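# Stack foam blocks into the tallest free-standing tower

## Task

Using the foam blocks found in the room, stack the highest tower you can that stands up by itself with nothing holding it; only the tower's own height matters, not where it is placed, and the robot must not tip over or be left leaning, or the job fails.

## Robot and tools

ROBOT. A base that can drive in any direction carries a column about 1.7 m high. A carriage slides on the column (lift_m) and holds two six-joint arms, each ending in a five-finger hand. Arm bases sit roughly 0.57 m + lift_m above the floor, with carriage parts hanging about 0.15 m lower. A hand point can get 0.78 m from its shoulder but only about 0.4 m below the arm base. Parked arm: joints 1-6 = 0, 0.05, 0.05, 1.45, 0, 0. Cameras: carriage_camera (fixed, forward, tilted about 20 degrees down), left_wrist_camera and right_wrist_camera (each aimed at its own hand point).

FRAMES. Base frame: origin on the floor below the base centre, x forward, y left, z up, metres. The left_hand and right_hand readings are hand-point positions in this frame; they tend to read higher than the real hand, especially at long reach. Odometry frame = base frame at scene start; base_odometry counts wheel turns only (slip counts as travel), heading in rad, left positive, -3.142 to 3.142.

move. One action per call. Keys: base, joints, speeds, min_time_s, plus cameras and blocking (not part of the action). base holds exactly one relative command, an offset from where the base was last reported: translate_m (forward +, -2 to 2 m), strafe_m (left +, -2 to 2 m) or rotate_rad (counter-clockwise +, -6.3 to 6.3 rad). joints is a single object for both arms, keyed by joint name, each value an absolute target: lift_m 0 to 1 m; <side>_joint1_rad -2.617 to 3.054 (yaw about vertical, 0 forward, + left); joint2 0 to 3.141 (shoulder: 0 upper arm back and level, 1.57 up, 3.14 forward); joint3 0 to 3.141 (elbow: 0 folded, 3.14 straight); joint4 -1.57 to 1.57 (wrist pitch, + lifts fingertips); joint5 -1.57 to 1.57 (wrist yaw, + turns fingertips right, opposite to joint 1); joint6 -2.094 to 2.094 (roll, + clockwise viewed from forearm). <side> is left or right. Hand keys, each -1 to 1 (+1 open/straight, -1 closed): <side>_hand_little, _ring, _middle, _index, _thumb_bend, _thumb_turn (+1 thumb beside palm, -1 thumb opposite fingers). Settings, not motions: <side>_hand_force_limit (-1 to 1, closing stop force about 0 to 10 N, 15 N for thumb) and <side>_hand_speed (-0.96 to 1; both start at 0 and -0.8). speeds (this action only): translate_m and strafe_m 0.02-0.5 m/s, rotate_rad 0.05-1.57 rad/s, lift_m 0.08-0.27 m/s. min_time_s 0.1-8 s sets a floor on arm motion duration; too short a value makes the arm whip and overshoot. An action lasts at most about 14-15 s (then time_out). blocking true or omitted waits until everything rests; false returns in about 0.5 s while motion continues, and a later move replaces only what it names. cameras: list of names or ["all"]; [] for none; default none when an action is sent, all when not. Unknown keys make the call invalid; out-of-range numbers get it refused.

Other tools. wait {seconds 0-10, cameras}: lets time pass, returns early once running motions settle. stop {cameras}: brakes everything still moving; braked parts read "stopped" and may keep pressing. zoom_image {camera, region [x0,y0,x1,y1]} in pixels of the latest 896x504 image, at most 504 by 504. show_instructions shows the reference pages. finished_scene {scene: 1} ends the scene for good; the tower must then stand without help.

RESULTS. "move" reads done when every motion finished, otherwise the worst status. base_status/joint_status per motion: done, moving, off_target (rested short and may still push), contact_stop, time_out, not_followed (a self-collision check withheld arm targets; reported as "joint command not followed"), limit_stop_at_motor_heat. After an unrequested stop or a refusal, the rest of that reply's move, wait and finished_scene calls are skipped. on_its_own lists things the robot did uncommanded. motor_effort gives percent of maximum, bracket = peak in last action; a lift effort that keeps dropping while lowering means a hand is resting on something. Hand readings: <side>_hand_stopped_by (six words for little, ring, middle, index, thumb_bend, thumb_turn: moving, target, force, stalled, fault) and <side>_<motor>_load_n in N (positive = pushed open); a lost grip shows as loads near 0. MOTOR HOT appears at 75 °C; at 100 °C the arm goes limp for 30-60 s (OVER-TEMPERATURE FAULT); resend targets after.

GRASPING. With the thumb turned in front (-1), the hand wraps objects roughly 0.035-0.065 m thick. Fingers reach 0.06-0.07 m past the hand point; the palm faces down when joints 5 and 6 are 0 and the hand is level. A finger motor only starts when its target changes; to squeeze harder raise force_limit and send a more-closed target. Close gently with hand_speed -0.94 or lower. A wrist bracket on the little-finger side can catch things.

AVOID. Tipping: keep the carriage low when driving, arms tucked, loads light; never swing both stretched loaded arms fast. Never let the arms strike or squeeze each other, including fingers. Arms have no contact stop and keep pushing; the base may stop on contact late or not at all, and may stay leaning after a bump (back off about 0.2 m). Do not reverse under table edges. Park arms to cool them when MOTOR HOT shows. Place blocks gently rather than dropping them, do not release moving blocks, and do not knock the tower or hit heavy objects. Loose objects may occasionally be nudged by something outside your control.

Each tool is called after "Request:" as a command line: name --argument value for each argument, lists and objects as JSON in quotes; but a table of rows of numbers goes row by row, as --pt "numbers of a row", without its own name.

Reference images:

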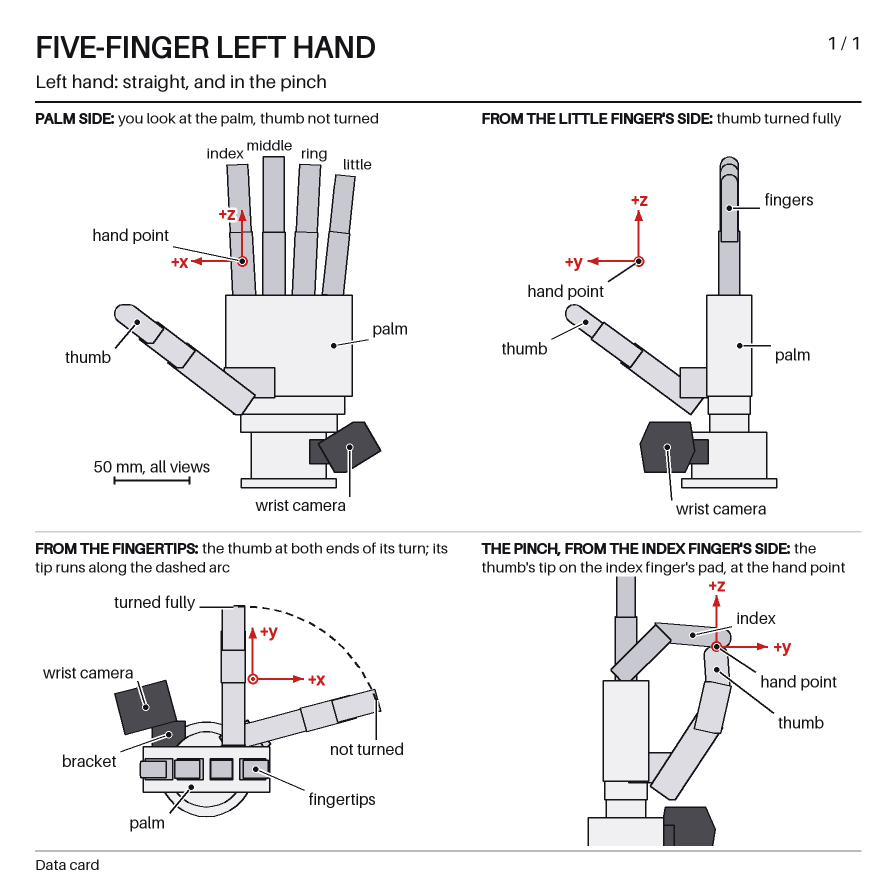

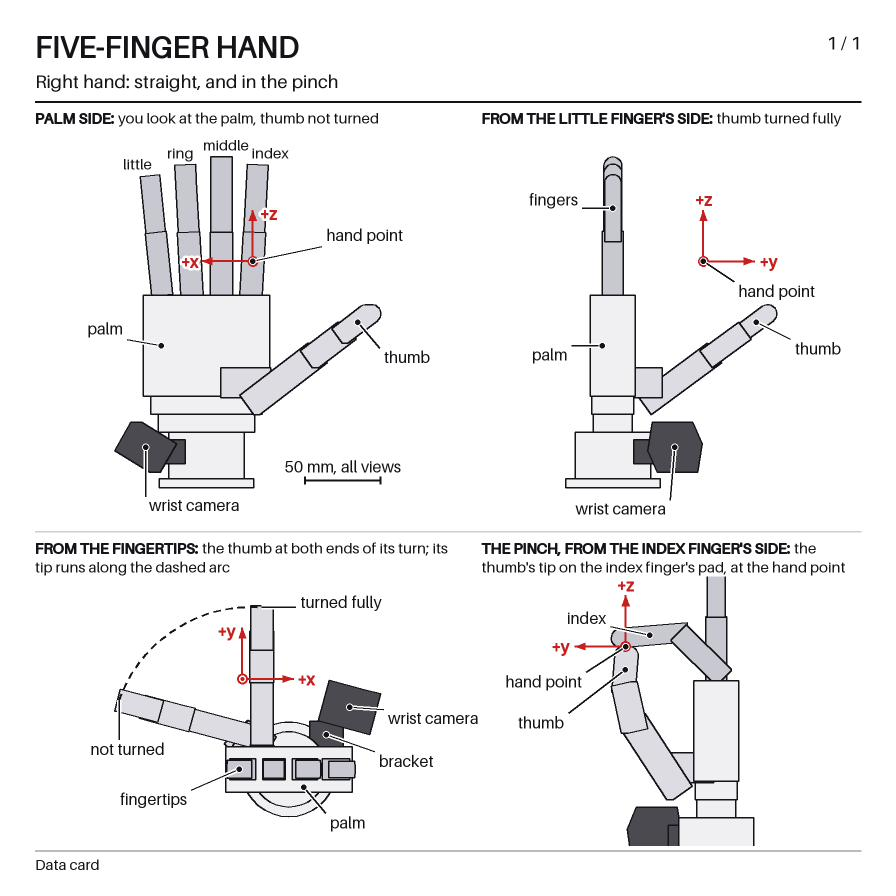

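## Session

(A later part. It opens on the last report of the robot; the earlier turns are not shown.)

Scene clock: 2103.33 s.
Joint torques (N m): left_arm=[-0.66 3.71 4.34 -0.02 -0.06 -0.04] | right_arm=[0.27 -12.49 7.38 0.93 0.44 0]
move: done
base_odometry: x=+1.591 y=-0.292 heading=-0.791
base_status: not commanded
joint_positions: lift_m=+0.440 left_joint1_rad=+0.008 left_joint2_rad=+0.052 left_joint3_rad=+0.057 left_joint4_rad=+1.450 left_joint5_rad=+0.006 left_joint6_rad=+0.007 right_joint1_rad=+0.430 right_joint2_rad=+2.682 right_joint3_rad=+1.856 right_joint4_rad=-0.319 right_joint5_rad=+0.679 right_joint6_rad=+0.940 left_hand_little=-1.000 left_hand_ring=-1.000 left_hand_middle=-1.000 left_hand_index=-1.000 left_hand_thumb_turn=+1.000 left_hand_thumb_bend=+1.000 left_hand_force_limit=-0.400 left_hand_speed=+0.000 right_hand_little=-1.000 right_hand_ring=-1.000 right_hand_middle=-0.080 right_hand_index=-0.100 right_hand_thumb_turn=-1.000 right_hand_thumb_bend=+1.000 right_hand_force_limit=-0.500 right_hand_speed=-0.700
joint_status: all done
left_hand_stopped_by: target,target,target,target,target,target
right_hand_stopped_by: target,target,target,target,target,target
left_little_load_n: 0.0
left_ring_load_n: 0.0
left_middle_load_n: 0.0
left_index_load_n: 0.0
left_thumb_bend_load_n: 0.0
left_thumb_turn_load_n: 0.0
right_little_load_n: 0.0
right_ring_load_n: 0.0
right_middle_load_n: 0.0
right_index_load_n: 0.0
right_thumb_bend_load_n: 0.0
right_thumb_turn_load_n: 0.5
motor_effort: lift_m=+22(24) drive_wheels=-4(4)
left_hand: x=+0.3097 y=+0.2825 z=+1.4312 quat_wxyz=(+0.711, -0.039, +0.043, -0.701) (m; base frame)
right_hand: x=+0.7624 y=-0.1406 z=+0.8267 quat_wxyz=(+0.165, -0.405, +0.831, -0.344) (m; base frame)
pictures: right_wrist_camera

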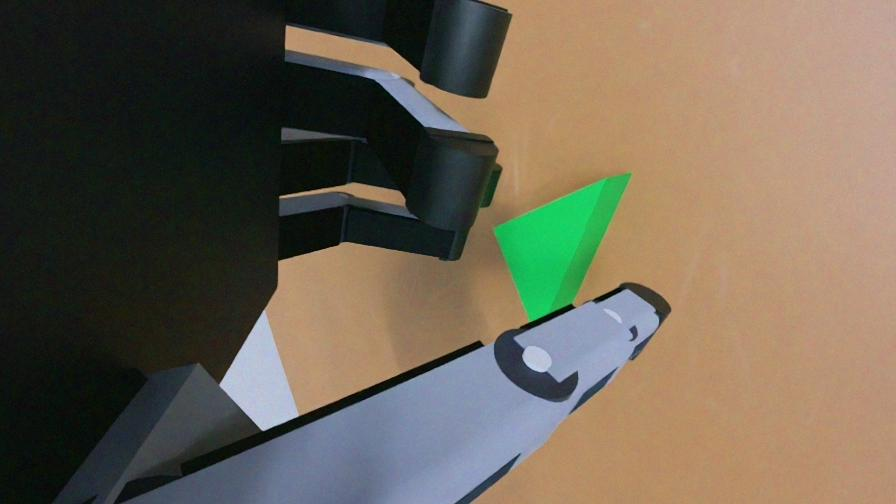

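Request:
move --joints '{"lift_m": 0.406}' --speeds '{"lift_m": 0.08}'

Request:
move --joints '{"right_hand_speed": -0.85, "right_hand_force_limit": -0.7, "right_hand_thumb_bend": 0.62}' --cameras '["right_wrist_camera"]'

Request:
zoom_image --camera "right_wrist_camera" --region '[440, 130, 640, 330]'

Scene clock: 2105.80 s.
Joint torques (N m): left_arm=[-0.66 3.7 4.31 0 -0.07 -0.04] | right_arm=[0.31 -12.72 7.39 0.97 0.42 -0.01]
move: done
base_odometry: x=+1.591 y=-0.292 heading=-0.791
base_status: not commanded
joint_positions: lift_m=+0.406 left_joint1_rad=+0.008 left_joint2_rad=+0.052 left_joint3_rad=+0.057 left_joint4_rad=+1.450 left_joint5_rad=+0.006 left_joint6_rad=+0.007 right_joint1_rad=+0.430 right_joint2_rad=+2.685 right_joint3_rad=+1.858 right_joint4_rad=-0.323 right_joint5_rad=+0.680 right_joint6_rad=+0.940 left_hand_little=-1.000 left_hand_ring=-1.000 left_hand_middle=-1.000 left_hand_index=-1.000 left_hand_thumb_turn=+1.000 left_hand_thumb_bend=+1.000 left_hand_force_limit=-0.400 left_hand_speed=+0.000 right_hand_little=-1.000 right_hand_ring=-1.000 right_hand_middle=-0.080 right_hand_index=-0.100 right_hand_thumb_turn=-1.000 right_hand_thumb_bend=+1.000 right_hand_force_limit=-0.500 right_hand_speed=-0.700
joint_status: all done
left_hand_stopped_by: target,target,target,target,target,target
right_hand_stopped_by: target,target,target,target,target,target
left_little_load_n: 0.0
left_ring_load_n: 0.0
left_middle_load_n: 0.0
left_index_load_n: 0.0
left_thumb_bend_load_n: 0.0
left_thumb_turn_load_n: 0.0
right_little_load_n: 0.0
right_ring_load_n: 0.0
right_middle_load_n: 0.0
right_index_load_n: 0.0
right_thumb_bend_load_n: 0.0
right_thumb_turn_load_n: 0.0
motor_effort: lift_m=+23(26) drive_wheels=-4(4)
left_hand: x=+0.3097 y=+0.2825 z=+1.3973 quat_wxyz=(+0.711, -0.039, +0.043, -0.701) (m; base frame)
right_hand: x=+0.7617 y=-0.1412 z=+0.7917 quat_wxyz=(+0.163, -0.406, +0.831, -0.344) (m; base frame)
pictures: none

Scene clock: 2108.03 s.
Joint torques (N m): left_arm=[-0.68 3.71 4.31 0.01 -0.06 -0.04] | right_arm=[0.27 -12.7 7.25 0.96 0.43 0]
move: done
base_odometry: x=+1.591 y=-0.292 heading=-0.791
base_status: not commanded
joint_positions: lift_m=+0.406 left_joint1_rad=+0.008 left_joint2_rad=+0.052 left_joint3_rad=+0.057 left_joint4_rad=+1.450 left_joint5_rad=+0.006 left_joint6_rad=+0.007 right_joint1_rad=+0.430 right_joint2_rad=+2.685 right_joint3_rad=+1.858 right_joint4_rad=-0.323 right_joint5_rad=+0.680 right_joint6_rad=+0.940 left_hand_little=-1.000 left_hand_ring=-1.000 left_hand_middle=-1.000 left_hand_index=-1.000 left_hand_thumb_turn=+1.000 left_hand_thumb_bend=+1.000 left_hand_force_limit=-0.400 left_hand_speed=+0.000 right_hand_little=-1.000 right_hand_ring=-1.000 right_hand_middle=-0.080 right_hand_index=-0.100 right_hand_thumb_turn=-1.000 right_hand_thumb_bend=+0.620 right_hand_force_limit=-0.700 right_hand_speed=-0.850
joint_status: all done
left_hand_stopped_by: target,target,target,target,target,target
right_hand_stopped_by: target,target,target,target,target,target
left_little_load_n: 0.0
left_ring_load_n: 0.0
left_middle_load_n: 0.0
left_index_load_n: 0.0
left_thumb_bend_load_n: 0.0
left_thumb_turn_load_n: 0.0
right_little_load_n: 0.0
right_ring_load_n: 0.0
right_middle_load_n: 0.0
right_index_load_n: 0.5
right_thumb_bend_load_n: 0.0
right_thumb_turn_load_n: -0.5
motor_effort: lift_m=+24(24) drive_wheels=-4(4)
left_hand: x=+0.3097 y=+0.2825 z=+1.3973 quat_wxyz=(+0.711, -0.039, +0.043, -0.701) (m; base frame)
right_hand: x=+0.7617 y=-0.1412 z=+0.7917 quat_wxyz=(+0.163, -0.406, +0.831, -0.344) (m; base frame)
pictures: right_wrist_camera

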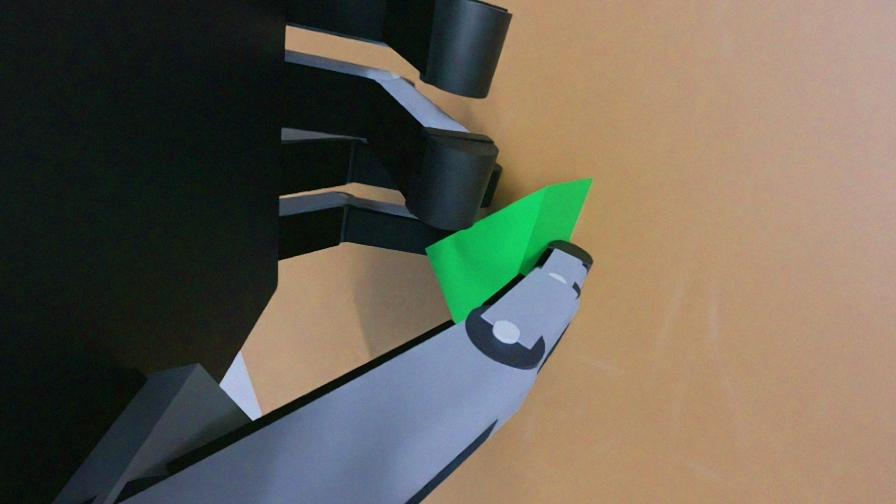

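Scaled by 2.520 from the camera's 896x504 image, which has a finer 1280x720 frame.

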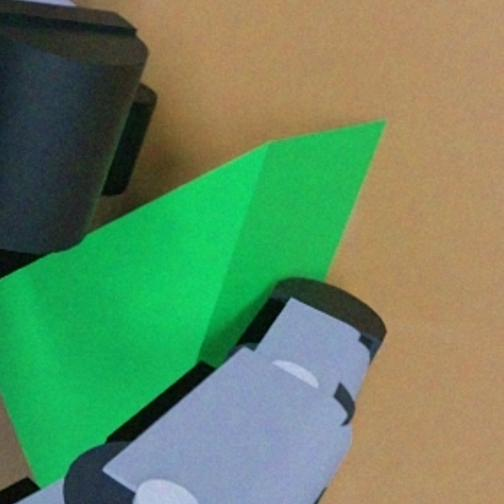

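Request:
move --joints '{"right_hand_speed": -0.88, "right_hand_force_limit": -0.5, "right_hand_index": -0.5, "right_hand_middle": -0.45}' --cameras '["right_wrist_camera"]'

Request:
zoom_image --camera "right_wrist_camera" --region '[420, 130, 620, 330]'

Scene clock: 2110.23 s.
Joint torques (N m): left_arm=[-0.66 3.69 4.3 0 -0.07 -0.04] | right_arm=[0.27 -12.71 7.28 0.98 0.45 -0.01]
move: off_target
base_odometry: x=+1.591 y=-0.292 heading=-0.791
base_status: not commanded
joint_positions: lift_m=+0.406 left_joint1_rad=+0.008 left_joint2_rad=+0.052 left_joint3_rad=+0.057 left_joint4_rad=+1.450 left_joint5_rad=+0.006 left_joint6_rad=+0.007 right_joint1_rad=+0.430 right_joint2_rad=+2.685 right_joint3_rad=+1.858 right_joint4_rad=-0.323 right_joint5_rad=+0.680 right_joint6_rad=+0.940 left_hand_little=-1.000 left_hand_ring=-1.000 left_hand_middle=-1.000 left_hand_index=-1.000 left_hand_thumb_turn=+1.000 left_hand_thumb_bend=+1.000 left_hand_force_limit=-0.400 left_hand_speed=+0.000 right_hand_little=-1.000 right_hand_ring=-1.000 right_hand_middle=-0.245 right_hand_index=-0.131 right_hand_thumb_turn=-1.000 right_hand_thumb_bend=+0.621 right_hand_force_limit=-0.500 right_hand_speed=-0.880
joint_status: right_hand_middle off_target (ended at -0.245, target -0.450); right_hand_index off_target (ended at -0.131, target -0.500); the others done
left_hand_stopped_by: target,target,target,target,target,target
right_hand_stopped_by: target,target,force,force,target,target
left_little_load_n: 0.0
left_ring_load_n: 0.0
left_middle_load_n: 0.0
left_index_load_n: 0.0
left_thumb_bend_load_n: 0.0
left_thumb_turn_load_n: 0.0
right_little_load_n: 0.0
right_ring_load_n: 0.0
right_middle_load_n: 4.0
right_index_load_n: 2.5
right_thumb_bend_load_n: 5.5
right_thumb_turn_load_n: 0.5
motor_effort: lift_m=+21(23) drive_wheels=-4(4)
left_hand: x=+0.3097 y=+0.2825 z=+1.3973 quat_wxyz=(+0.711, -0.039, +0.043, -0.701) (m; base frame)
right_hand: x=+0.7617 y=-0.1412 z=+0.7917 quat_wxyz=(+0.163, -0.406, +0.831, -0.344) (m; base frame)
pictures: right_wrist_camera

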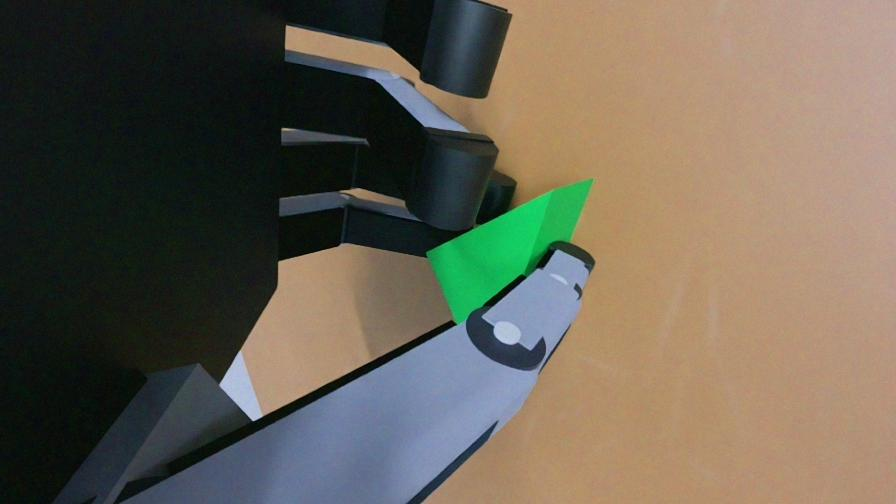

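Scaled by 2.520 from the camera's 896x504 image, which has a finer 1280x720 frame.

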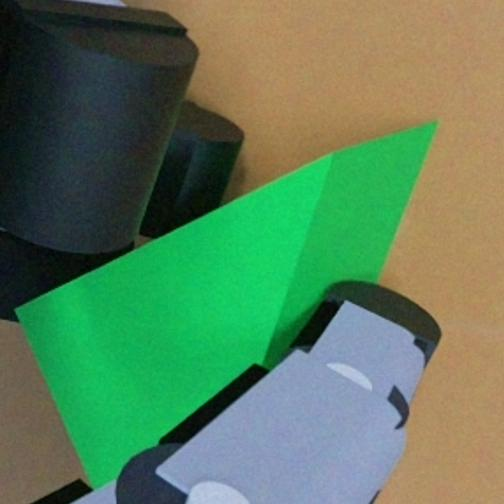

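Request:
move --joints '{"lift_m": 0.45}' --speeds '{"lift_m": 0.08}' --cameras '["right_wrist_camera"]'

Scene clock: 2111.87 s.
Joint torques (N m): left_arm=[-0.66 3.75 4.36 -0.02 -0.07 -0.05] | right_arm=[0.29 -12.85 7.15 0.98 0.42 -0.03]
move: done
base_odometry: x=+1.591 y=-0.292 heading=-0.791
base_status: not commanded
joint_positions: lift_m=+0.450 left_joint1_rad=+0.008 left_joint2_rad=+0.052 left_joint3_rad=+0.057 left_joint4_rad=+1.451 left_joint5_rad=+0.006 left_joint6_rad=+0.007 right_joint1_rad=+0.430 right_joint2_rad=+2.687 right_joint3_rad=+1.859 right_joint4_rad=-0.325 right_joint5_rad=+0.681 right_joint6_rad=+0.941 left_hand_little=-1.000 left_hand_ring=-1.000 left_hand_middle=-1.000 left_hand_index=-1.000 left_hand_thumb_turn=+1.000 left_hand_thumb_bend=+1.000 left_hand_force_limit=-0.400 left_hand_speed=+0.000 right_hand_little=-1.000 right_hand_ring=-1.000 right_hand_middle=-0.245 right_hand_index=-0.131 right_hand_thumb_turn=-1.000 right_hand_thumb_bend=+0.621 right_hand_force_limit=-0.500 right_hand_speed=-0.880
joint_status: all done
left_hand_stopped_by: target,target,target,target,target,target
right_hand_stopped_by: target,target,force,force,target,target
left_little_load_n: 0.0
left_ring_load_n: 0.0
left_middle_load_n: 0.0
left_index_load_n: 0.0
left_thumb_bend_load_n: 0.0
left_thumb_turn_load_n: 0.0
right_little_load_n: 0.0
right_ring_load_n: 0.0
right_middle_load_n: 3.5
right_index_load_n: 3.0
right_thumb_bend_load_n: 5.5
right_thumb_turn_load_n: 0.5
motor_effort: lift_m=+25(32) drive_wheels=+1(4)
left_hand: x=+0.3095 y=+0.2825 z=+1.4410 quat_wxyz=(+0.711, -0.038, +0.043, -0.701) (m; base frame)
right_hand: x=+0.7612 y=-0.1417 z=+0.8344 quat_wxyz=(+0.162, -0.406, +0.831, -0.345) (m; base frame)
pictures: right_wrist_camera

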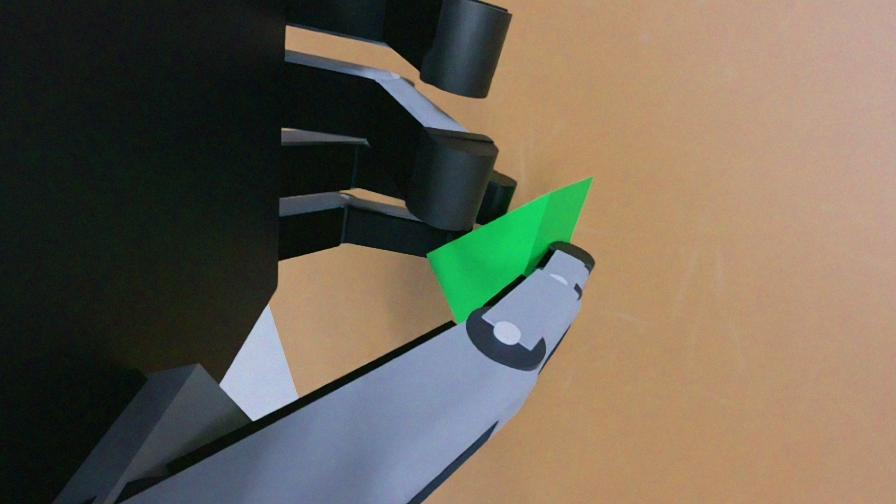

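Request:
move --joints '{"lift_m": 0.62}' --speeds '{"lift_m": 0.15}'

Request:
move --joints '{"lift_m": 0.7, "right_joint1_rad": 0.25, "right_joint2_rad": 2.4, "right_joint3_rad": 1.4, "right_joint4_rad": 0.15, "right_joint5_rad": 0.2, "right_joint6_rad": -0.3}' --min_time_s 3 --cameras '["right_wrist_camera"]'

Request:
move --joints '{"lift_m": 0.7, "right_joint1_rad": 0.15, "right_joint2_rad": 2.1, "right_joint3_rad": 1.1, "right_joint4_rad": 0.9, "right_joint5_rad": -0.1, "right_joint6_rad": -1.4}' --min_time_s 3 --cameras '["right_wrist_camera", "carriage_camera"]'

Scene clock: 2120.43 s.
Joint torques (N m): left_arm=[-0.66 3.74 4.26 -0.01 -0.07 -0.05] | right_arm=[0.32 -13.04 7.1 0.97 0.44 0.01]
move: done
base_odometry: x=+1.591 y=-0.292 heading=-0.791
base_status: not commanded
joint_positions: lift_m=+0.620 left_joint1_rad=+0.008 left_joint2_rad=+0.052 left_joint3_rad=+0.057 left_joint4_rad=+1.451 left_joint5_rad=+0.006 left_joint6_rad=+0.007 right_joint1_rad=+0.430 right_joint2_rad=+2.690 right_joint3_rad=+1.860 right_joint4_rad=-0.325 right_joint5_rad=+0.682 right_joint6_rad=+0.941 left_hand_little=-1.000 left_hand_ring=-1.000 left_hand_middle=-1.000 left_hand_index=-1.000 left_hand_thumb_turn=+1.000 left_hand_thumb_bend=+1.000 left_hand_force_limit=-0.400 left_hand_speed=+0.000 right_hand_little=-1.000 right_hand_ring=-1.000 right_hand_middle=-0.245 right_hand_index=-0.131 right_hand_thumb_turn=-1.000 right_hand_thumb_bend=+0.621 right_hand_force_limit=-0.500 right_hand_speed=-0.880
joint_status: all done
left_hand_stopped_by: target,target,target,target,target,target
right_hand_stopped_by: target,target,force,force,target,target
left_little_load_n: 0.0
left_ring_load_n: 0.0
left_middle_load_n: 0.0
left_index_load_n: 0.0
left_thumb_bend_load_n: 0.0
left_thumb_turn_load_n: 0.0
right_little_load_n: 0.0
right_ring_load_n: 0.0
right_middle_load_n: 3.5
right_index_load_n: 3.0
right_thumb_bend_load_n: 5.5
right_thumb_turn_load_n: 1.0
motor_effort: lift_m=+27(34) drive_wheels=+1(4)
left_hand: x=+0.3095 y=+0.2825 z=+1.6110 quat_wxyz=(+0.711, -0.038, +0.043, -0.701) (m; base frame)
right_hand: x=+0.7610 y=-0.1419 z=+1.0033 quat_wxyz=(+0.161, -0.406, +0.831, -0.345) (m; base frame)
pictures: none

Scene clock: 2123.73 s.
Joint torques (N m): left_arm=[-0.66 3.7 4.31 -0.01 -0.06 -0.04] | right_arm=[-0.88 -14.91 5.08 1.61 -0.01 -0.16]
move: done
base_odometry: x=+1.591 y=-0.292 heading=-0.791
base_status: not commanded
joint_positions: lift_m=+0.700 left_joint1_rad=+0.008 left_joint2_rad=+0.052 left_joint3_rad=+0.057 left_joint4_rad=+1.451 left_joint5_rad=+0.006 left_joint6_rad=+0.007 right_joint1_rad=+0.257 right_joint2_rad=+2.438 right_joint3_rad=+1.407 right_joint4_rad=+0.137 right_joint5_rad=+0.212 right_joint6_rad=-0.291 left_hand_little=-1.000 left_hand_ring=-1.000 left_hand_middle=-1.000 left_hand_index=-1.000 left_hand_thumb_turn=+1.000 left_hand_thumb_bend=+1.000 left_hand_force_limit=-0.400 left_hand_speed=+0.000 right_hand_little=-1.000 right_hand_ring=-1.000 right_hand_middle=-0.245 right_hand_index=-0.131 right_hand_thumb_turn=-1.000 right_hand_thumb_bend=+0.621 right_hand_force_limit=-0.500 right_hand_speed=-0.880
joint_status: all done
left_hand_stopped_by: target,target,target,target,target,target
right_hand_stopped_by: target,target,force,force,target,target
left_little_load_n: 0.0
left_ring_load_n: 0.0
left_middle_load_n: 0.0
left_index_load_n: 0.0
left_thumb_bend_load_n: 0.0
left_thumb_turn_load_n: 0.0
right_little_load_n: 0.0
right_ring_load_n: 0.0
right_middle_load_n: 3.5
right_index_load_n: 3.0
right_thumb_bend_load_n: 5.5
right_thumb_turn_load_n: 0.5
motor_effort: lift_m=+26(33) drive_wheels=+1(4)
left_hand: x=+0.3095 y=+0.2825 z=+1.6909 quat_wxyz=(+0.711, -0.038, +0.043, -0.701) (m; base frame)
right_hand: x=+0.7219 y=-0.2104 z=+1.0988 quat_wxyz=(+0.158, -0.801, +0.489, -0.307) (m; base frame)
pictures: right_wrist_camera

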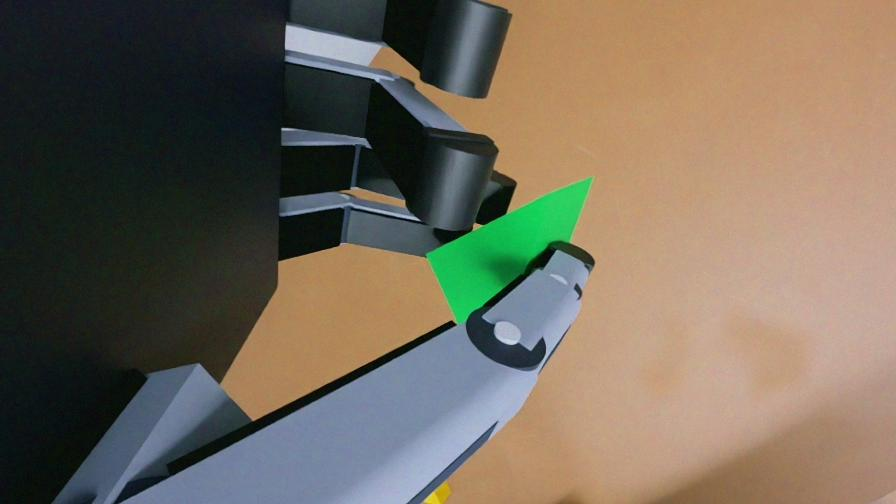

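Scene clock: 2127.03 s.
Joint torques (N m): left_arm=[-0.66 3.73 4.31 -0.01 -0.07 -0.05] | right_arm=[-1.01 -13.22 5.86 2.33 -0.12 -0.16]
move: done
base_odometry: x=+1.591 y=-0.292 heading=-0.791
base_status: not commanded
joint_positions: lift_m=+0.700 left_joint1_rad=+0.008 left_joint2_rad=+0.052 left_joint3_rad=+0.057 left_joint4_rad=+1.451 left_joint5_rad=+0.006 left_joint6_rad=+0.007 right_joint1_rad=+0.157 right_joint2_rad=+2.134 right_joint3_rad=+1.108 right_joint4_rad=+0.887 right_joint5_rad=-0.089 right_joint6_rad=-1.391 left_hand_little=-1.000 left_hand_ring=-1.000 left_hand_middle=-1.000 left_hand_index=-1.000 left_hand_thumb_turn=+1.000 left_hand_thumb_bend=+1.000 left_hand_force_limit=-0.400 left_hand_speed=+0.000 right_hand_little=-1.000 right_hand_ring=-1.000 right_hand_middle=-0.245 right_hand_index=-0.131 right_hand_thumb_turn=-1.000 right_hand_thumb_bend=+0.621 right_hand_force_limit=-0.500 right_hand_speed=-0.880
joint_status: all done
left_hand_stopped_by: target,target,target,target,target,target
right_hand_stopped_by: target,target,force,force,target,target
left_little_load_n: 0.0
left_ring_load_n: 0.0
left_middle_load_n: 0.0
left_index_load_n: 0.0
left_thumb_bend_load_n: 0.0
left_thumb_turn_load_n: 0.0
right_little_load_n: 0.0
right_ring_load_n: 0.0
right_middle_load_n: 3.5
right_index_load_n: 3.0
right_thumb_bend_load_n: 5.5
right_thumb_turn_load_n: 1.0
motor_effort: lift_m=+24(28) drive_wheels=+1(1)
left_hand: x=+0.3095 y=+0.2825 z=+1.6909 quat_wxyz=(+0.711, -0.038, +0.043, -0.701) (m; base frame)
right_hand: x=+0.8187 y=-0.2547 z=+1.3226 quat_wxyz=(+0.143, -0.754, -0.021, -0.640) (m; base frame)
pictures: carriage_camera, right_wrist_camera

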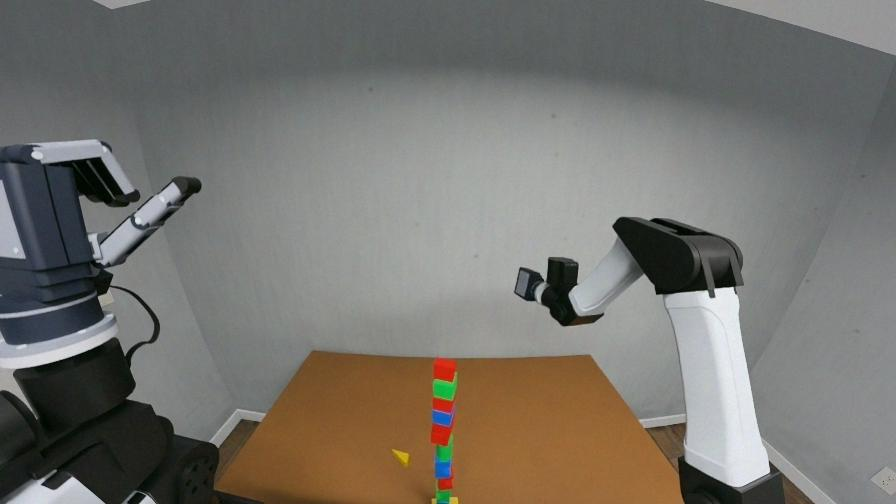

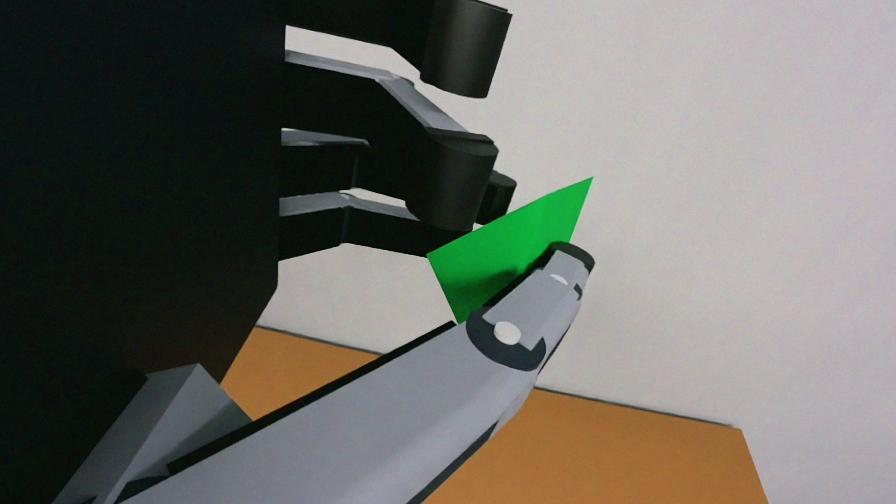

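Request:
move --base '{"translate_m": -0.2}' --speeds '{"translate_m": 0.12}'

Request:
move --joints '{"lift_m": 0.45, "right_joint1_rad": 0.365, "right_joint2_rad": 2.53, "right_joint3_rad": 1.13, "right_joint4_rad": 1.37, "right_joint5_rad": -0.17, "right_joint6_rad": -1.594}' --min_time_s 3 --cameras '["right_wrist_camera", "carriage_camera"]'

Scene clock: 2130.20 s.
Joint torques (N m): left_arm=[-0.68 3.66 4.27 0.02 -0.06 -0.05] | right_arm=[-0.94 -13.05 5.87 2.3 -0.12 -0.21]
move: done
base_odometry: x=+1.450 y=-0.150 heading=-0.791
base_status: done
joint_positions: lift_m=+0.700 left_joint1_rad=+0.008 left_joint2_rad=+0.052 left_joint3_rad=+0.057 left_joint4_rad=+1.449 left_joint5_rad=+0.006 left_joint6_rad=+0.007 right_joint1_rad=+0.157 right_joint2_rad=+2.132 right_joint3_rad=+1.108 right_joint4_rad=+0.890 right_joint5_rad=-0.090 right_joint6_rad=-1.393 left_hand_little=-1.000 left_hand_ring=-1.000 left_hand_middle=-1.000 left_hand_index=-1.000 left_hand_thumb_turn=+1.000 left_hand_thumb_bend=+1.000 left_hand_force_limit=-0.400 left_hand_speed=+0.000 right_hand_little=-1.000 right_hand_ring=-1.000 right_hand_middle=-0.245 right_hand_index=-0.131 right_hand_thumb_turn=-1.000 right_hand_thumb_bend=+0.621 right_hand_force_limit=-0.500 right_hand_speed=-0.880
joint_status: not commanded
left_hand_stopped_by: target,target,target,target,target,target
right_hand_stopped_by: target,target,force,force,target,target
left_little_load_n: 0.0
left_ring_load_n: 0.0
left_middle_load_n: 0.0
left_index_load_n: -0.5
left_thumb_bend_load_n: 0.0
left_thumb_turn_load_n: 0.0
right_little_load_n: 0.0
right_ring_load_n: 0.0
right_middle_load_n: 3.5
right_index_load_n: 3.0
right_thumb_bend_load_n: 6.0
right_thumb_turn_load_n: 1.0
motor_effort: lift_m=+27(28) drive_wheels=+1(10)
left_hand: x=+0.3099 y=+0.2825 z=+1.6908 quat_wxyz=(+0.711, -0.039, +0.043, -0.701) (m; base frame)
right_hand: x=+0.8191 y=-0.2544 z=+1.3247 quat_wxyz=(+0.143, -0.753, -0.022, -0.642) (m; base frame)
pictures: none

Scene clock: 2133.50 s.
Joint torques (N m): left_arm=[-0.65 3.7 4.31 0.01 -0.06 -0.04] | right_arm=[0.21 -9.96 6.38 2.32 -0.14 -0.15]
move: done
base_odometry: x=+1.450 y=-0.150 heading=-0.791
base_status: not commanded
joint_positions: lift_m=+0.450 left_joint1_rad=+0.008 left_joint2_rad=+0.052 left_joint3_rad=+0.057 left_joint4_rad=+1.449 left_joint5_rad=+0.006 left_joint6_rad=+0.007 right_joint1_rad=+0.358 right_joint2_rad=+2.515 right_joint3_rad=+1.114 right_joint4_rad=+1.356 right_joint5_rad=-0.159 right_joint6_rad=-1.586 left_hand_little=-1.000 left_hand_ring=-1.000 left_hand_middle=-1.000 left_hand_index=-1.000 left_hand_thumb_turn=+1.000 left_hand_thumb_bend=+1.000 left_hand_force_limit=-0.400 left_hand_speed=+0.000 right_hand_little=-1.000 right_hand_ring=-1.000 right_hand_middle=-0.245 right_hand_index=-0.131 right_hand_thumb_turn=-1.000 right_hand_thumb_bend=+0.621 right_hand_force_limit=-0.500 right_hand_speed=-0.880
joint_status: all done
left_hand_stopped_by: target,target,target,target,target,target
right_hand_stopped_by: target,target,force,force,target,target
left_little_load_n: 0.0
left_ring_load_n: 0.0
left_middle_load_n: 0.0
left_index_load_n: -0.5
left_thumb_bend_load_n: 0.0
left_thumb_turn_load_n: 0.0
right_little_load_n: 0.0
right_ring_load_n: 0.0
right_middle_load_n: 3.5
right_index_load_n: 3.0
right_thumb_bend_load_n: 6.0
right_thumb_turn_load_n: 1.0
motor_effort: lift_m=+22(25) drive_wheels=+1(1)
left_hand: x=+0.3099 y=+0.2825 z=+1.4411 quat_wxyz=(+0.711, -0.039, +0.043, -0.701) (m; base frame)
right_hand: x=+0.7973 y=-0.1276 z=+0.9881 quat_wxyz=(+0.174, -0.698, -0.188, -0.669) (m; base frame)
pictures: carriage_camera, right_wrist_camera

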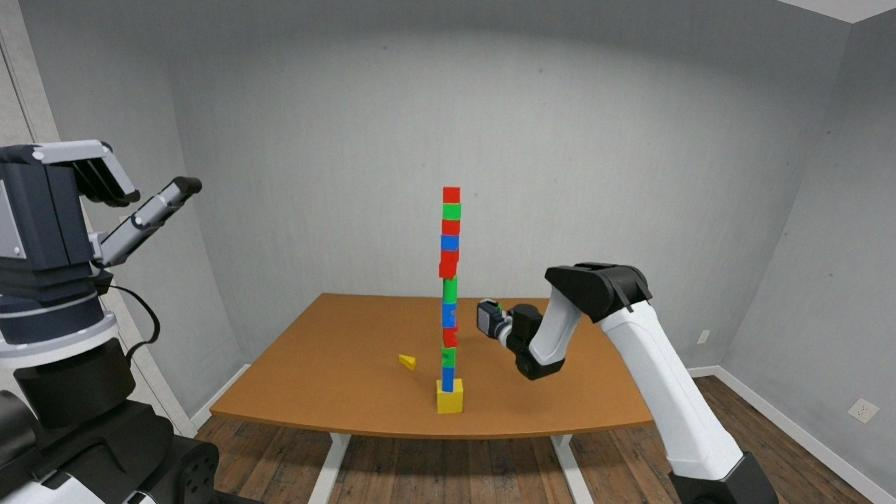

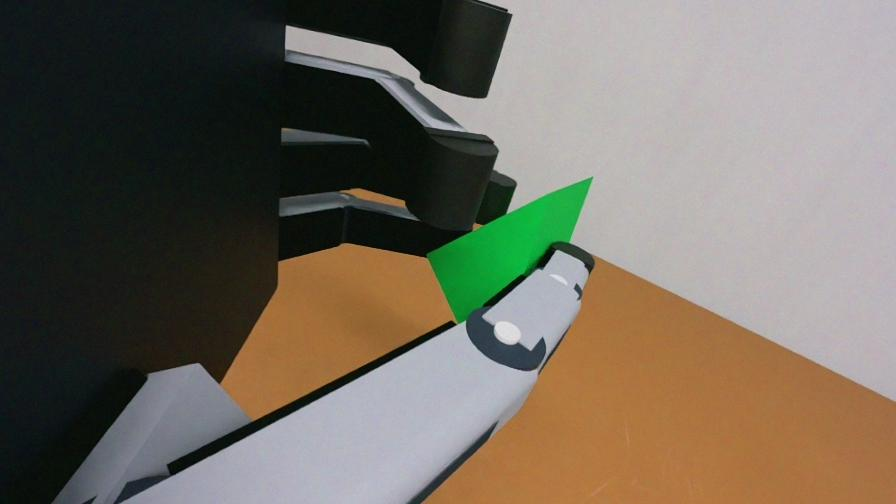

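Request:
move --joints '{"lift_m": 0.27}' --speeds '{"lift_m": 0.15}' --cameras '["right_wrist_camera", "carriage_camera"]'

Request:
zoom_image --camera "carriage_camera" --region '[430, 200, 600, 340]'

Scene clock: 2135.70 s.
Joint torques (N m): left_arm=[-0.66 3.67 4.3 0 -0.07 -0.05] | right_arm=[0.29 -10.95 5.81 2.2 -0.12 -0.18]
move: done
base_odometry: x=+1.450 y=-0.150 heading=-0.791
base_status: not commanded
joint_positions: lift_m=+0.270 left_joint1_rad=+0.008 left_joint2_rad=+0.052 left_joint3_rad=+0.057 left_joint4_rad=+1.449 left_joint5_rad=+0.006 left_joint6_rad=+0.007 right_joint1_rad=+0.358 right_joint2_rad=+2.527 right_joint3_rad=+1.120 right_joint4_rad=+1.366 right_joint5_rad=-0.160 right_joint6_rad=-1.587 left_hand_little=-1.000 left_hand_ring=-1.000 left_hand_middle=-1.000 left_hand_index=-1.000 left_hand_thumb_turn=+1.000 left_hand_thumb_bend=+1.000 left_hand_force_limit=-0.400 left_hand_speed=+0.000 right_hand_little=-1.000 right_hand_ring=-1.000 right_hand_middle=-0.245 right_hand_index=-0.131 right_hand_thumb_turn=-1.000 right_hand_thumb_bend=+0.621 right_hand_force_limit=-0.500 right_hand_speed=-0.880
joint_status: all done
left_hand_stopped_by: target,target,target,target,target,target
right_hand_stopped_by: target,target,force,force,target,target
left_little_load_n: 0.0
left_ring_load_n: 0.0
left_middle_load_n: 0.0
left_index_load_n: 0.0
left_thumb_bend_load_n: 0.0
left_thumb_turn_load_n: 0.0
right_little_load_n: -0.5
right_ring_load_n: 0.0
right_middle_load_n: 3.5
right_index_load_n: 3.0
right_thumb_bend_load_n: 5.5
right_thumb_turn_load_n: 1.0
motor_effort: lift_m=+24(24) drive_wheels=+1(1)
left_hand: x=+0.3099 y=+0.2825 z=+1.2611 quat_wxyz=(+0.711, -0.039, +0.043, -0.701) (m; base frame)
right_hand: x=+0.7979 y=-0.1271 z=+0.8065 quat_wxyz=(+0.174, -0.696, -0.188, -0.671) (m; base frame)
pictures: carriage_camera, right_wrist_camera

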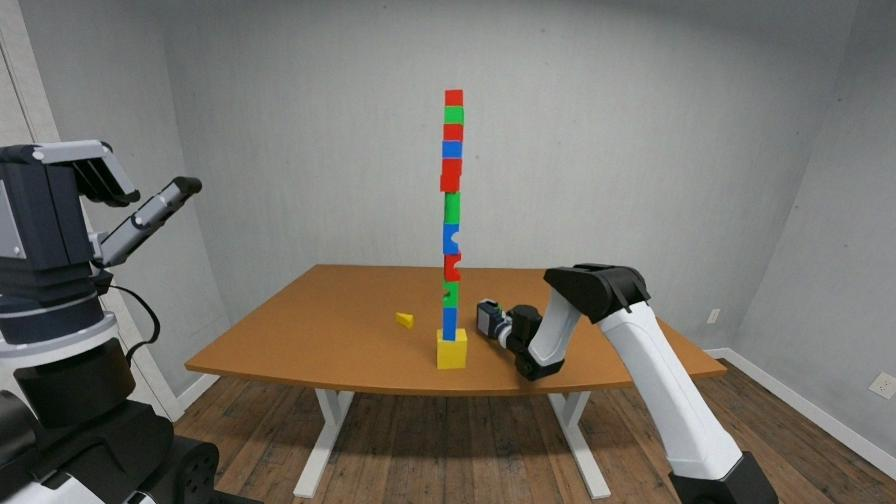

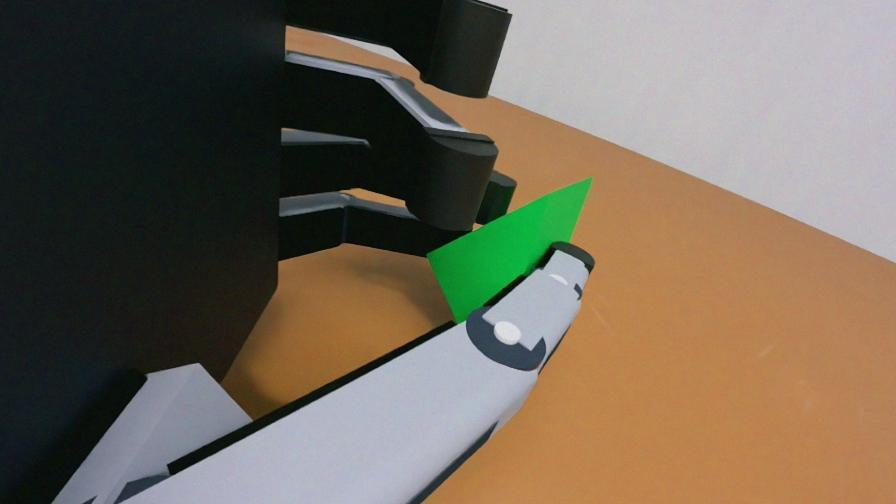

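Scaled by 2.965 from the camera's 896x504 image, which has a finer 1280x720 frame.

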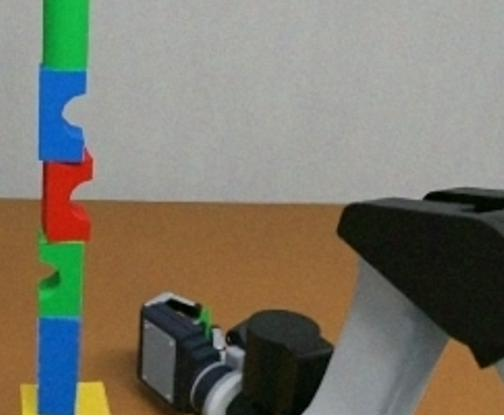

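Request:
move --joints '{"lift_m": 0.256}' --speeds '{"lift_m": 0.08}'

Request:
move --joints '{"lift_m": 0.252}' --speeds '{"lift_m": 0.08}' --cameras '["right_wrist_camera"]'

Scene clock: 2137.60 s.
Joint torques (N m): left_arm=[-0.66 3.73 4.26 0.01 -0.07 -0.04] | right_arm=[0.2 -10.95 5.61 2.11 -0.1 -0.13]
move: done
base_odometry: x=+1.450 y=-0.150 heading=-0.791
base_status: not commanded
joint_positions: lift_m=+0.256 left_joint1_rad=+0.008 left_joint2_rad=+0.052 left_joint3_rad=+0.057 left_joint4_rad=+1.449 left_joint5_rad=+0.006 left_joint6_rad=+0.007 right_joint1_rad=+0.358 right_joint2_rad=+2.527 right_joint3_rad=+1.121 right_joint4_rad=+1.376 right_joint5_rad=-0.161 right_joint6_rad=-1.593 left_hand_little=-1.000 left_hand_ring=-1.000 left_hand_middle=-1.000 left_hand_index=-1.000 left_hand_thumb_turn=+1.000 left_hand_thumb_bend=+1.000 left_hand_force_limit=-0.400 left_hand_speed=+0.000 right_hand_little=-1.000 right_hand_ring=-1.000 right_hand_middle=-0.245 right_hand_index=-0.131 right_hand_thumb_turn=-1.000 right_hand_thumb_bend=+0.621 right_hand_force_limit=-0.500 right_hand_speed=-0.880
joint_status: all done
left_hand_stopped_by: target,target,target,target,target,target
right_hand_stopped_by: target,target,force,force,target,target
left_little_load_n: -0.5
left_ring_load_n: 0.0
left_middle_load_n: -0.5
left_index_load_n: 0.0
left_thumb_bend_load_n: 0.0
left_thumb_turn_load_n: 0.0
right_little_load_n: 0.0
right_ring_load_n: 0.0
right_middle_load_n: 4.0
right_index_load_n: 3.0
right_thumb_bend_load_n: 5.5
right_thumb_turn_load_n: 0.0
motor_effort: lift_m=+22(23) drive_wheels=+1(2)
left_hand: x=+0.3099 y=+0.2825 z=+1.2472 quat_wxyz=(+0.711, -0.039, +0.043, -0.701) (m; base frame)
right_hand: x=+0.7985 y=-0.1268 z=+0.7957 quat_wxyz=(+0.173, -0.692, -0.190, -0.675) (m; base frame)
pictures: none

Scene clock: 2138.00 s.
Joint torques (N m): left_arm=[-0.68 3.71 4.34 0.01 -0.07 -0.05] | right_arm=[0.29 -11.08 5.61 1.99 -0.09 -0.07]
move: done
base_odometry: x=+1.450 y=-0.150 heading=-0.791
base_status: not commanded
joint_positions: lift_m=+0.252 left_joint1_rad=+0.008 left_joint2_rad=+0.052 left_joint3_rad=+0.057 left_joint4_rad=+1.449 left_joint5_rad=+0.006 left_joint6_rad=+0.007 right_joint1_rad=+0.358 right_joint2_rad=+2.527 right_joint3_rad=+1.122 right_joint4_rad=+1.386 right_joint5_rad=-0.162 right_joint6_rad=-1.597 left_hand_little=-1.000 left_hand_ring=-1.000 left_hand_middle=-1.000 left_hand_index=-1.000 left_hand_thumb_turn=+1.000 left_hand_thumb_bend=+1.000 left_hand_force_limit=-0.400 left_hand_speed=+0.000 right_hand_little=-1.000 right_hand_ring=-1.000 right_hand_middle=-0.245 right_hand_index=-0.131 right_hand_thumb_turn=-1.000 right_hand_thumb_bend=+0.621 right_hand_force_limit=-0.500 right_hand_speed=-0.880
joint_status: all done
left_hand_stopped_by: target,target,target,target,target,target
right_hand_stopped_by: target,target,force,force,target,target
left_little_load_n: 0.0
left_ring_load_n: 0.0
left_middle_load_n: 0.0
left_index_load_n: 0.0
left_thumb_bend_load_n: 0.0
left_thumb_turn_load_n: 0.0
right_little_load_n: 0.0
right_ring_load_n: 0.0
right_middle_load_n: 4.0
right_index_load_n: 2.5
right_thumb_bend_load_n: 5.5
right_thumb_turn_load_n: -1.0
motor_effort: lift_m=+22(23) drive_wheels=+1(1)
left_hand: x=+0.3101 y=+0.2825 z=+1.2429 quat_wxyz=(+0.711, -0.039, +0.043, -0.701) (m; base frame)
right_hand: x=+0.7991 y=-0.1266 z=+0.7951 quat_wxyz=(+0.172, -0.688, -0.192, -0.679) (m; base frame)
pictures: right_wrist_camera

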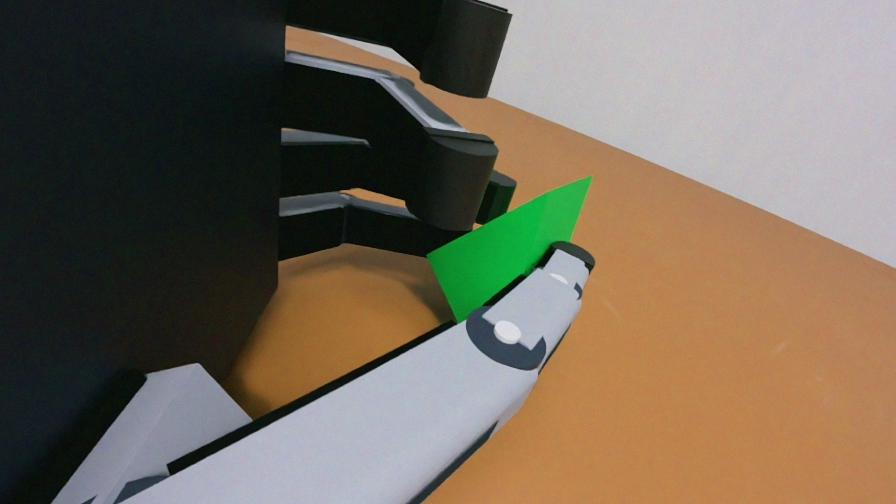

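Request:
move --joints '{"lift_m": 0.257}' --speeds '{"lift_m": 0.08}'

Request:
move --joints '{"right_hand_speed": -0.85, "right_hand_thumb_bend": 0.8}' --cameras '["right_wrist_camera"]'

Scene clock: 2140.07 s.
Joint torques (N m): left_arm=[-0.68 3.73 4.34 -0.02 -0.06 -0.04] | right_arm=[0.24 -11.07 5.46 2.05 -0.09 -0.08]
move: done
base_odometry: x=+1.450 y=-0.150 heading=-0.791
base_status: not commanded
joint_positions: lift_m=+0.257 left_joint1_rad=+0.008 left_joint2_rad=+0.052 left_joint3_rad=+0.057 left_joint4_rad=+1.450 left_joint5_rad=+0.006 left_joint6_rad=+0.007 right_joint1_rad=+0.358 right_joint2_rad=+2.527 right_joint3_rad=+1.123 right_joint4_rad=+1.379 right_joint5_rad=-0.162 right_joint6_rad=-1.597 left_hand_little=-1.000 left_hand_ring=-1.000 left_hand_middle=-1.000 left_hand_index=-1.000 left_hand_thumb_turn=+1.000 left_hand_thumb_bend=+1.000 left_hand_force_limit=-0.400 left_hand_speed=+0.000 right_hand_little=-1.000 right_hand_ring=-1.000 right_hand_middle=-0.245 right_hand_index=-0.131 right_hand_thumb_turn=-1.000 right_hand_thumb_bend=+0.621 right_hand_force_limit=-0.500 right_hand_speed=-0.880
joint_status: all done
left_hand_stopped_by: target,target,target,target,target,target
right_hand_stopped_by: target,target,force,force,target,target
left_little_load_n: 0.0
left_ring_load_n: 0.0
left_middle_load_n: 0.0
left_index_load_n: 0.0
left_thumb_bend_load_n: 0.0
left_thumb_turn_load_n: 0.0
right_little_load_n: 0.0
right_ring_load_n: 0.0
right_middle_load_n: 3.5
right_index_load_n: 3.0
right_thumb_bend_load_n: 5.5
right_thumb_turn_load_n: 1.0
motor_effort: lift_m=+27(33) drive_wheels=+2(2)
left_hand: x=+0.3100 y=+0.2825 z=+1.2476 quat_wxyz=(+0.711, -0.039, +0.043, -0.701) (m; base frame)
right_hand: x=+0.7991 y=-0.1266 z=+0.7981 quat_wxyz=(+0.172, -0.690, -0.192, -0.677) (m; base frame)
pictures: none

Scene clock: 2141.40 s.
Joint torques (N m): left_arm=[-0.66 3.74 4.36 0.01 -0.07 -0.04] | right_arm=[0.25 -11 5.53 2.07 -0.11 -0.07]
move: done
base_odometry: x=+1.450 y=-0.150 heading=-0.791
base_status: not commanded
joint_positions: lift_m=+0.257 left_joint1_rad=+0.008 left_joint2_rad=+0.052 left_joint3_rad=+0.057 left_joint4_rad=+1.450 left_joint5_rad=+0.006 left_joint6_rad=+0.007 right_joint1_rad=+0.358 right_joint2_rad=+2.527 right_joint3_rad=+1.123 right_joint4_rad=+1.379 right_joint5_rad=-0.162 right_joint6_rad=-1.597 left_hand_little=-1.000 left_hand_ring=-1.000 left_hand_middle=-1.000 left_hand_index=-1.000 left_hand_thumb_turn=+1.000 left_hand_thumb_bend=+1.000 left_hand_force_limit=-0.400 left_hand_speed=+0.000 right_hand_little=-1.000 right_hand_ring=-1.000 right_hand_middle=-0.245 right_hand_index=-0.132 right_hand_thumb_turn=-1.000 right_hand_thumb_bend=+0.800 right_hand_force_limit=-0.500 right_hand_speed=-0.850
joint_status: all done
left_hand_stopped_by: target,target,target,target,target,target
right_hand_stopped_by: target,target,force,force,target,target
left_little_load_n: 0.0
left_ring_load_n: 0.0
left_middle_load_n: 0.0
left_index_load_n: 0.0
left_thumb_bend_load_n: 0.0
left_thumb_turn_load_n: 0.0
right_little_load_n: 0.0
right_ring_load_n: 0.0
right_middle_load_n: 0.0
right_index_load_n: 0.0
right_thumb_bend_load_n: 0.0
right_thumb_turn_load_n: 0.5
motor_effort: lift_m=+27(28) drive_wheels=+1(1)
left_hand: x=+0.3100 y=+0.2825 z=+1.2476 quat_wxyz=(+0.711, -0.039, +0.043, -0.701) (m; base frame)
right_hand: x=+0.7991 y=-0.1266 z=+0.7981 quat_wxyz=(+0.172, -0.690, -0.192, -0.677) (m; base frame)
pictures: right_wrist_camera

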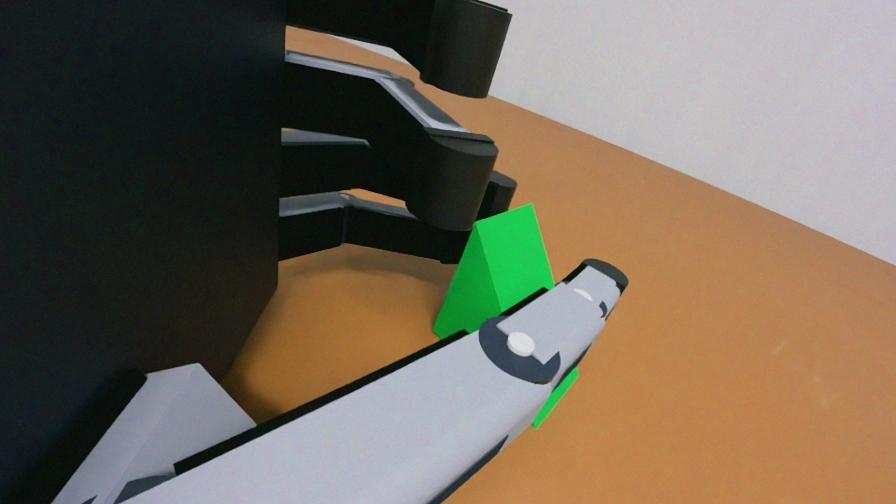

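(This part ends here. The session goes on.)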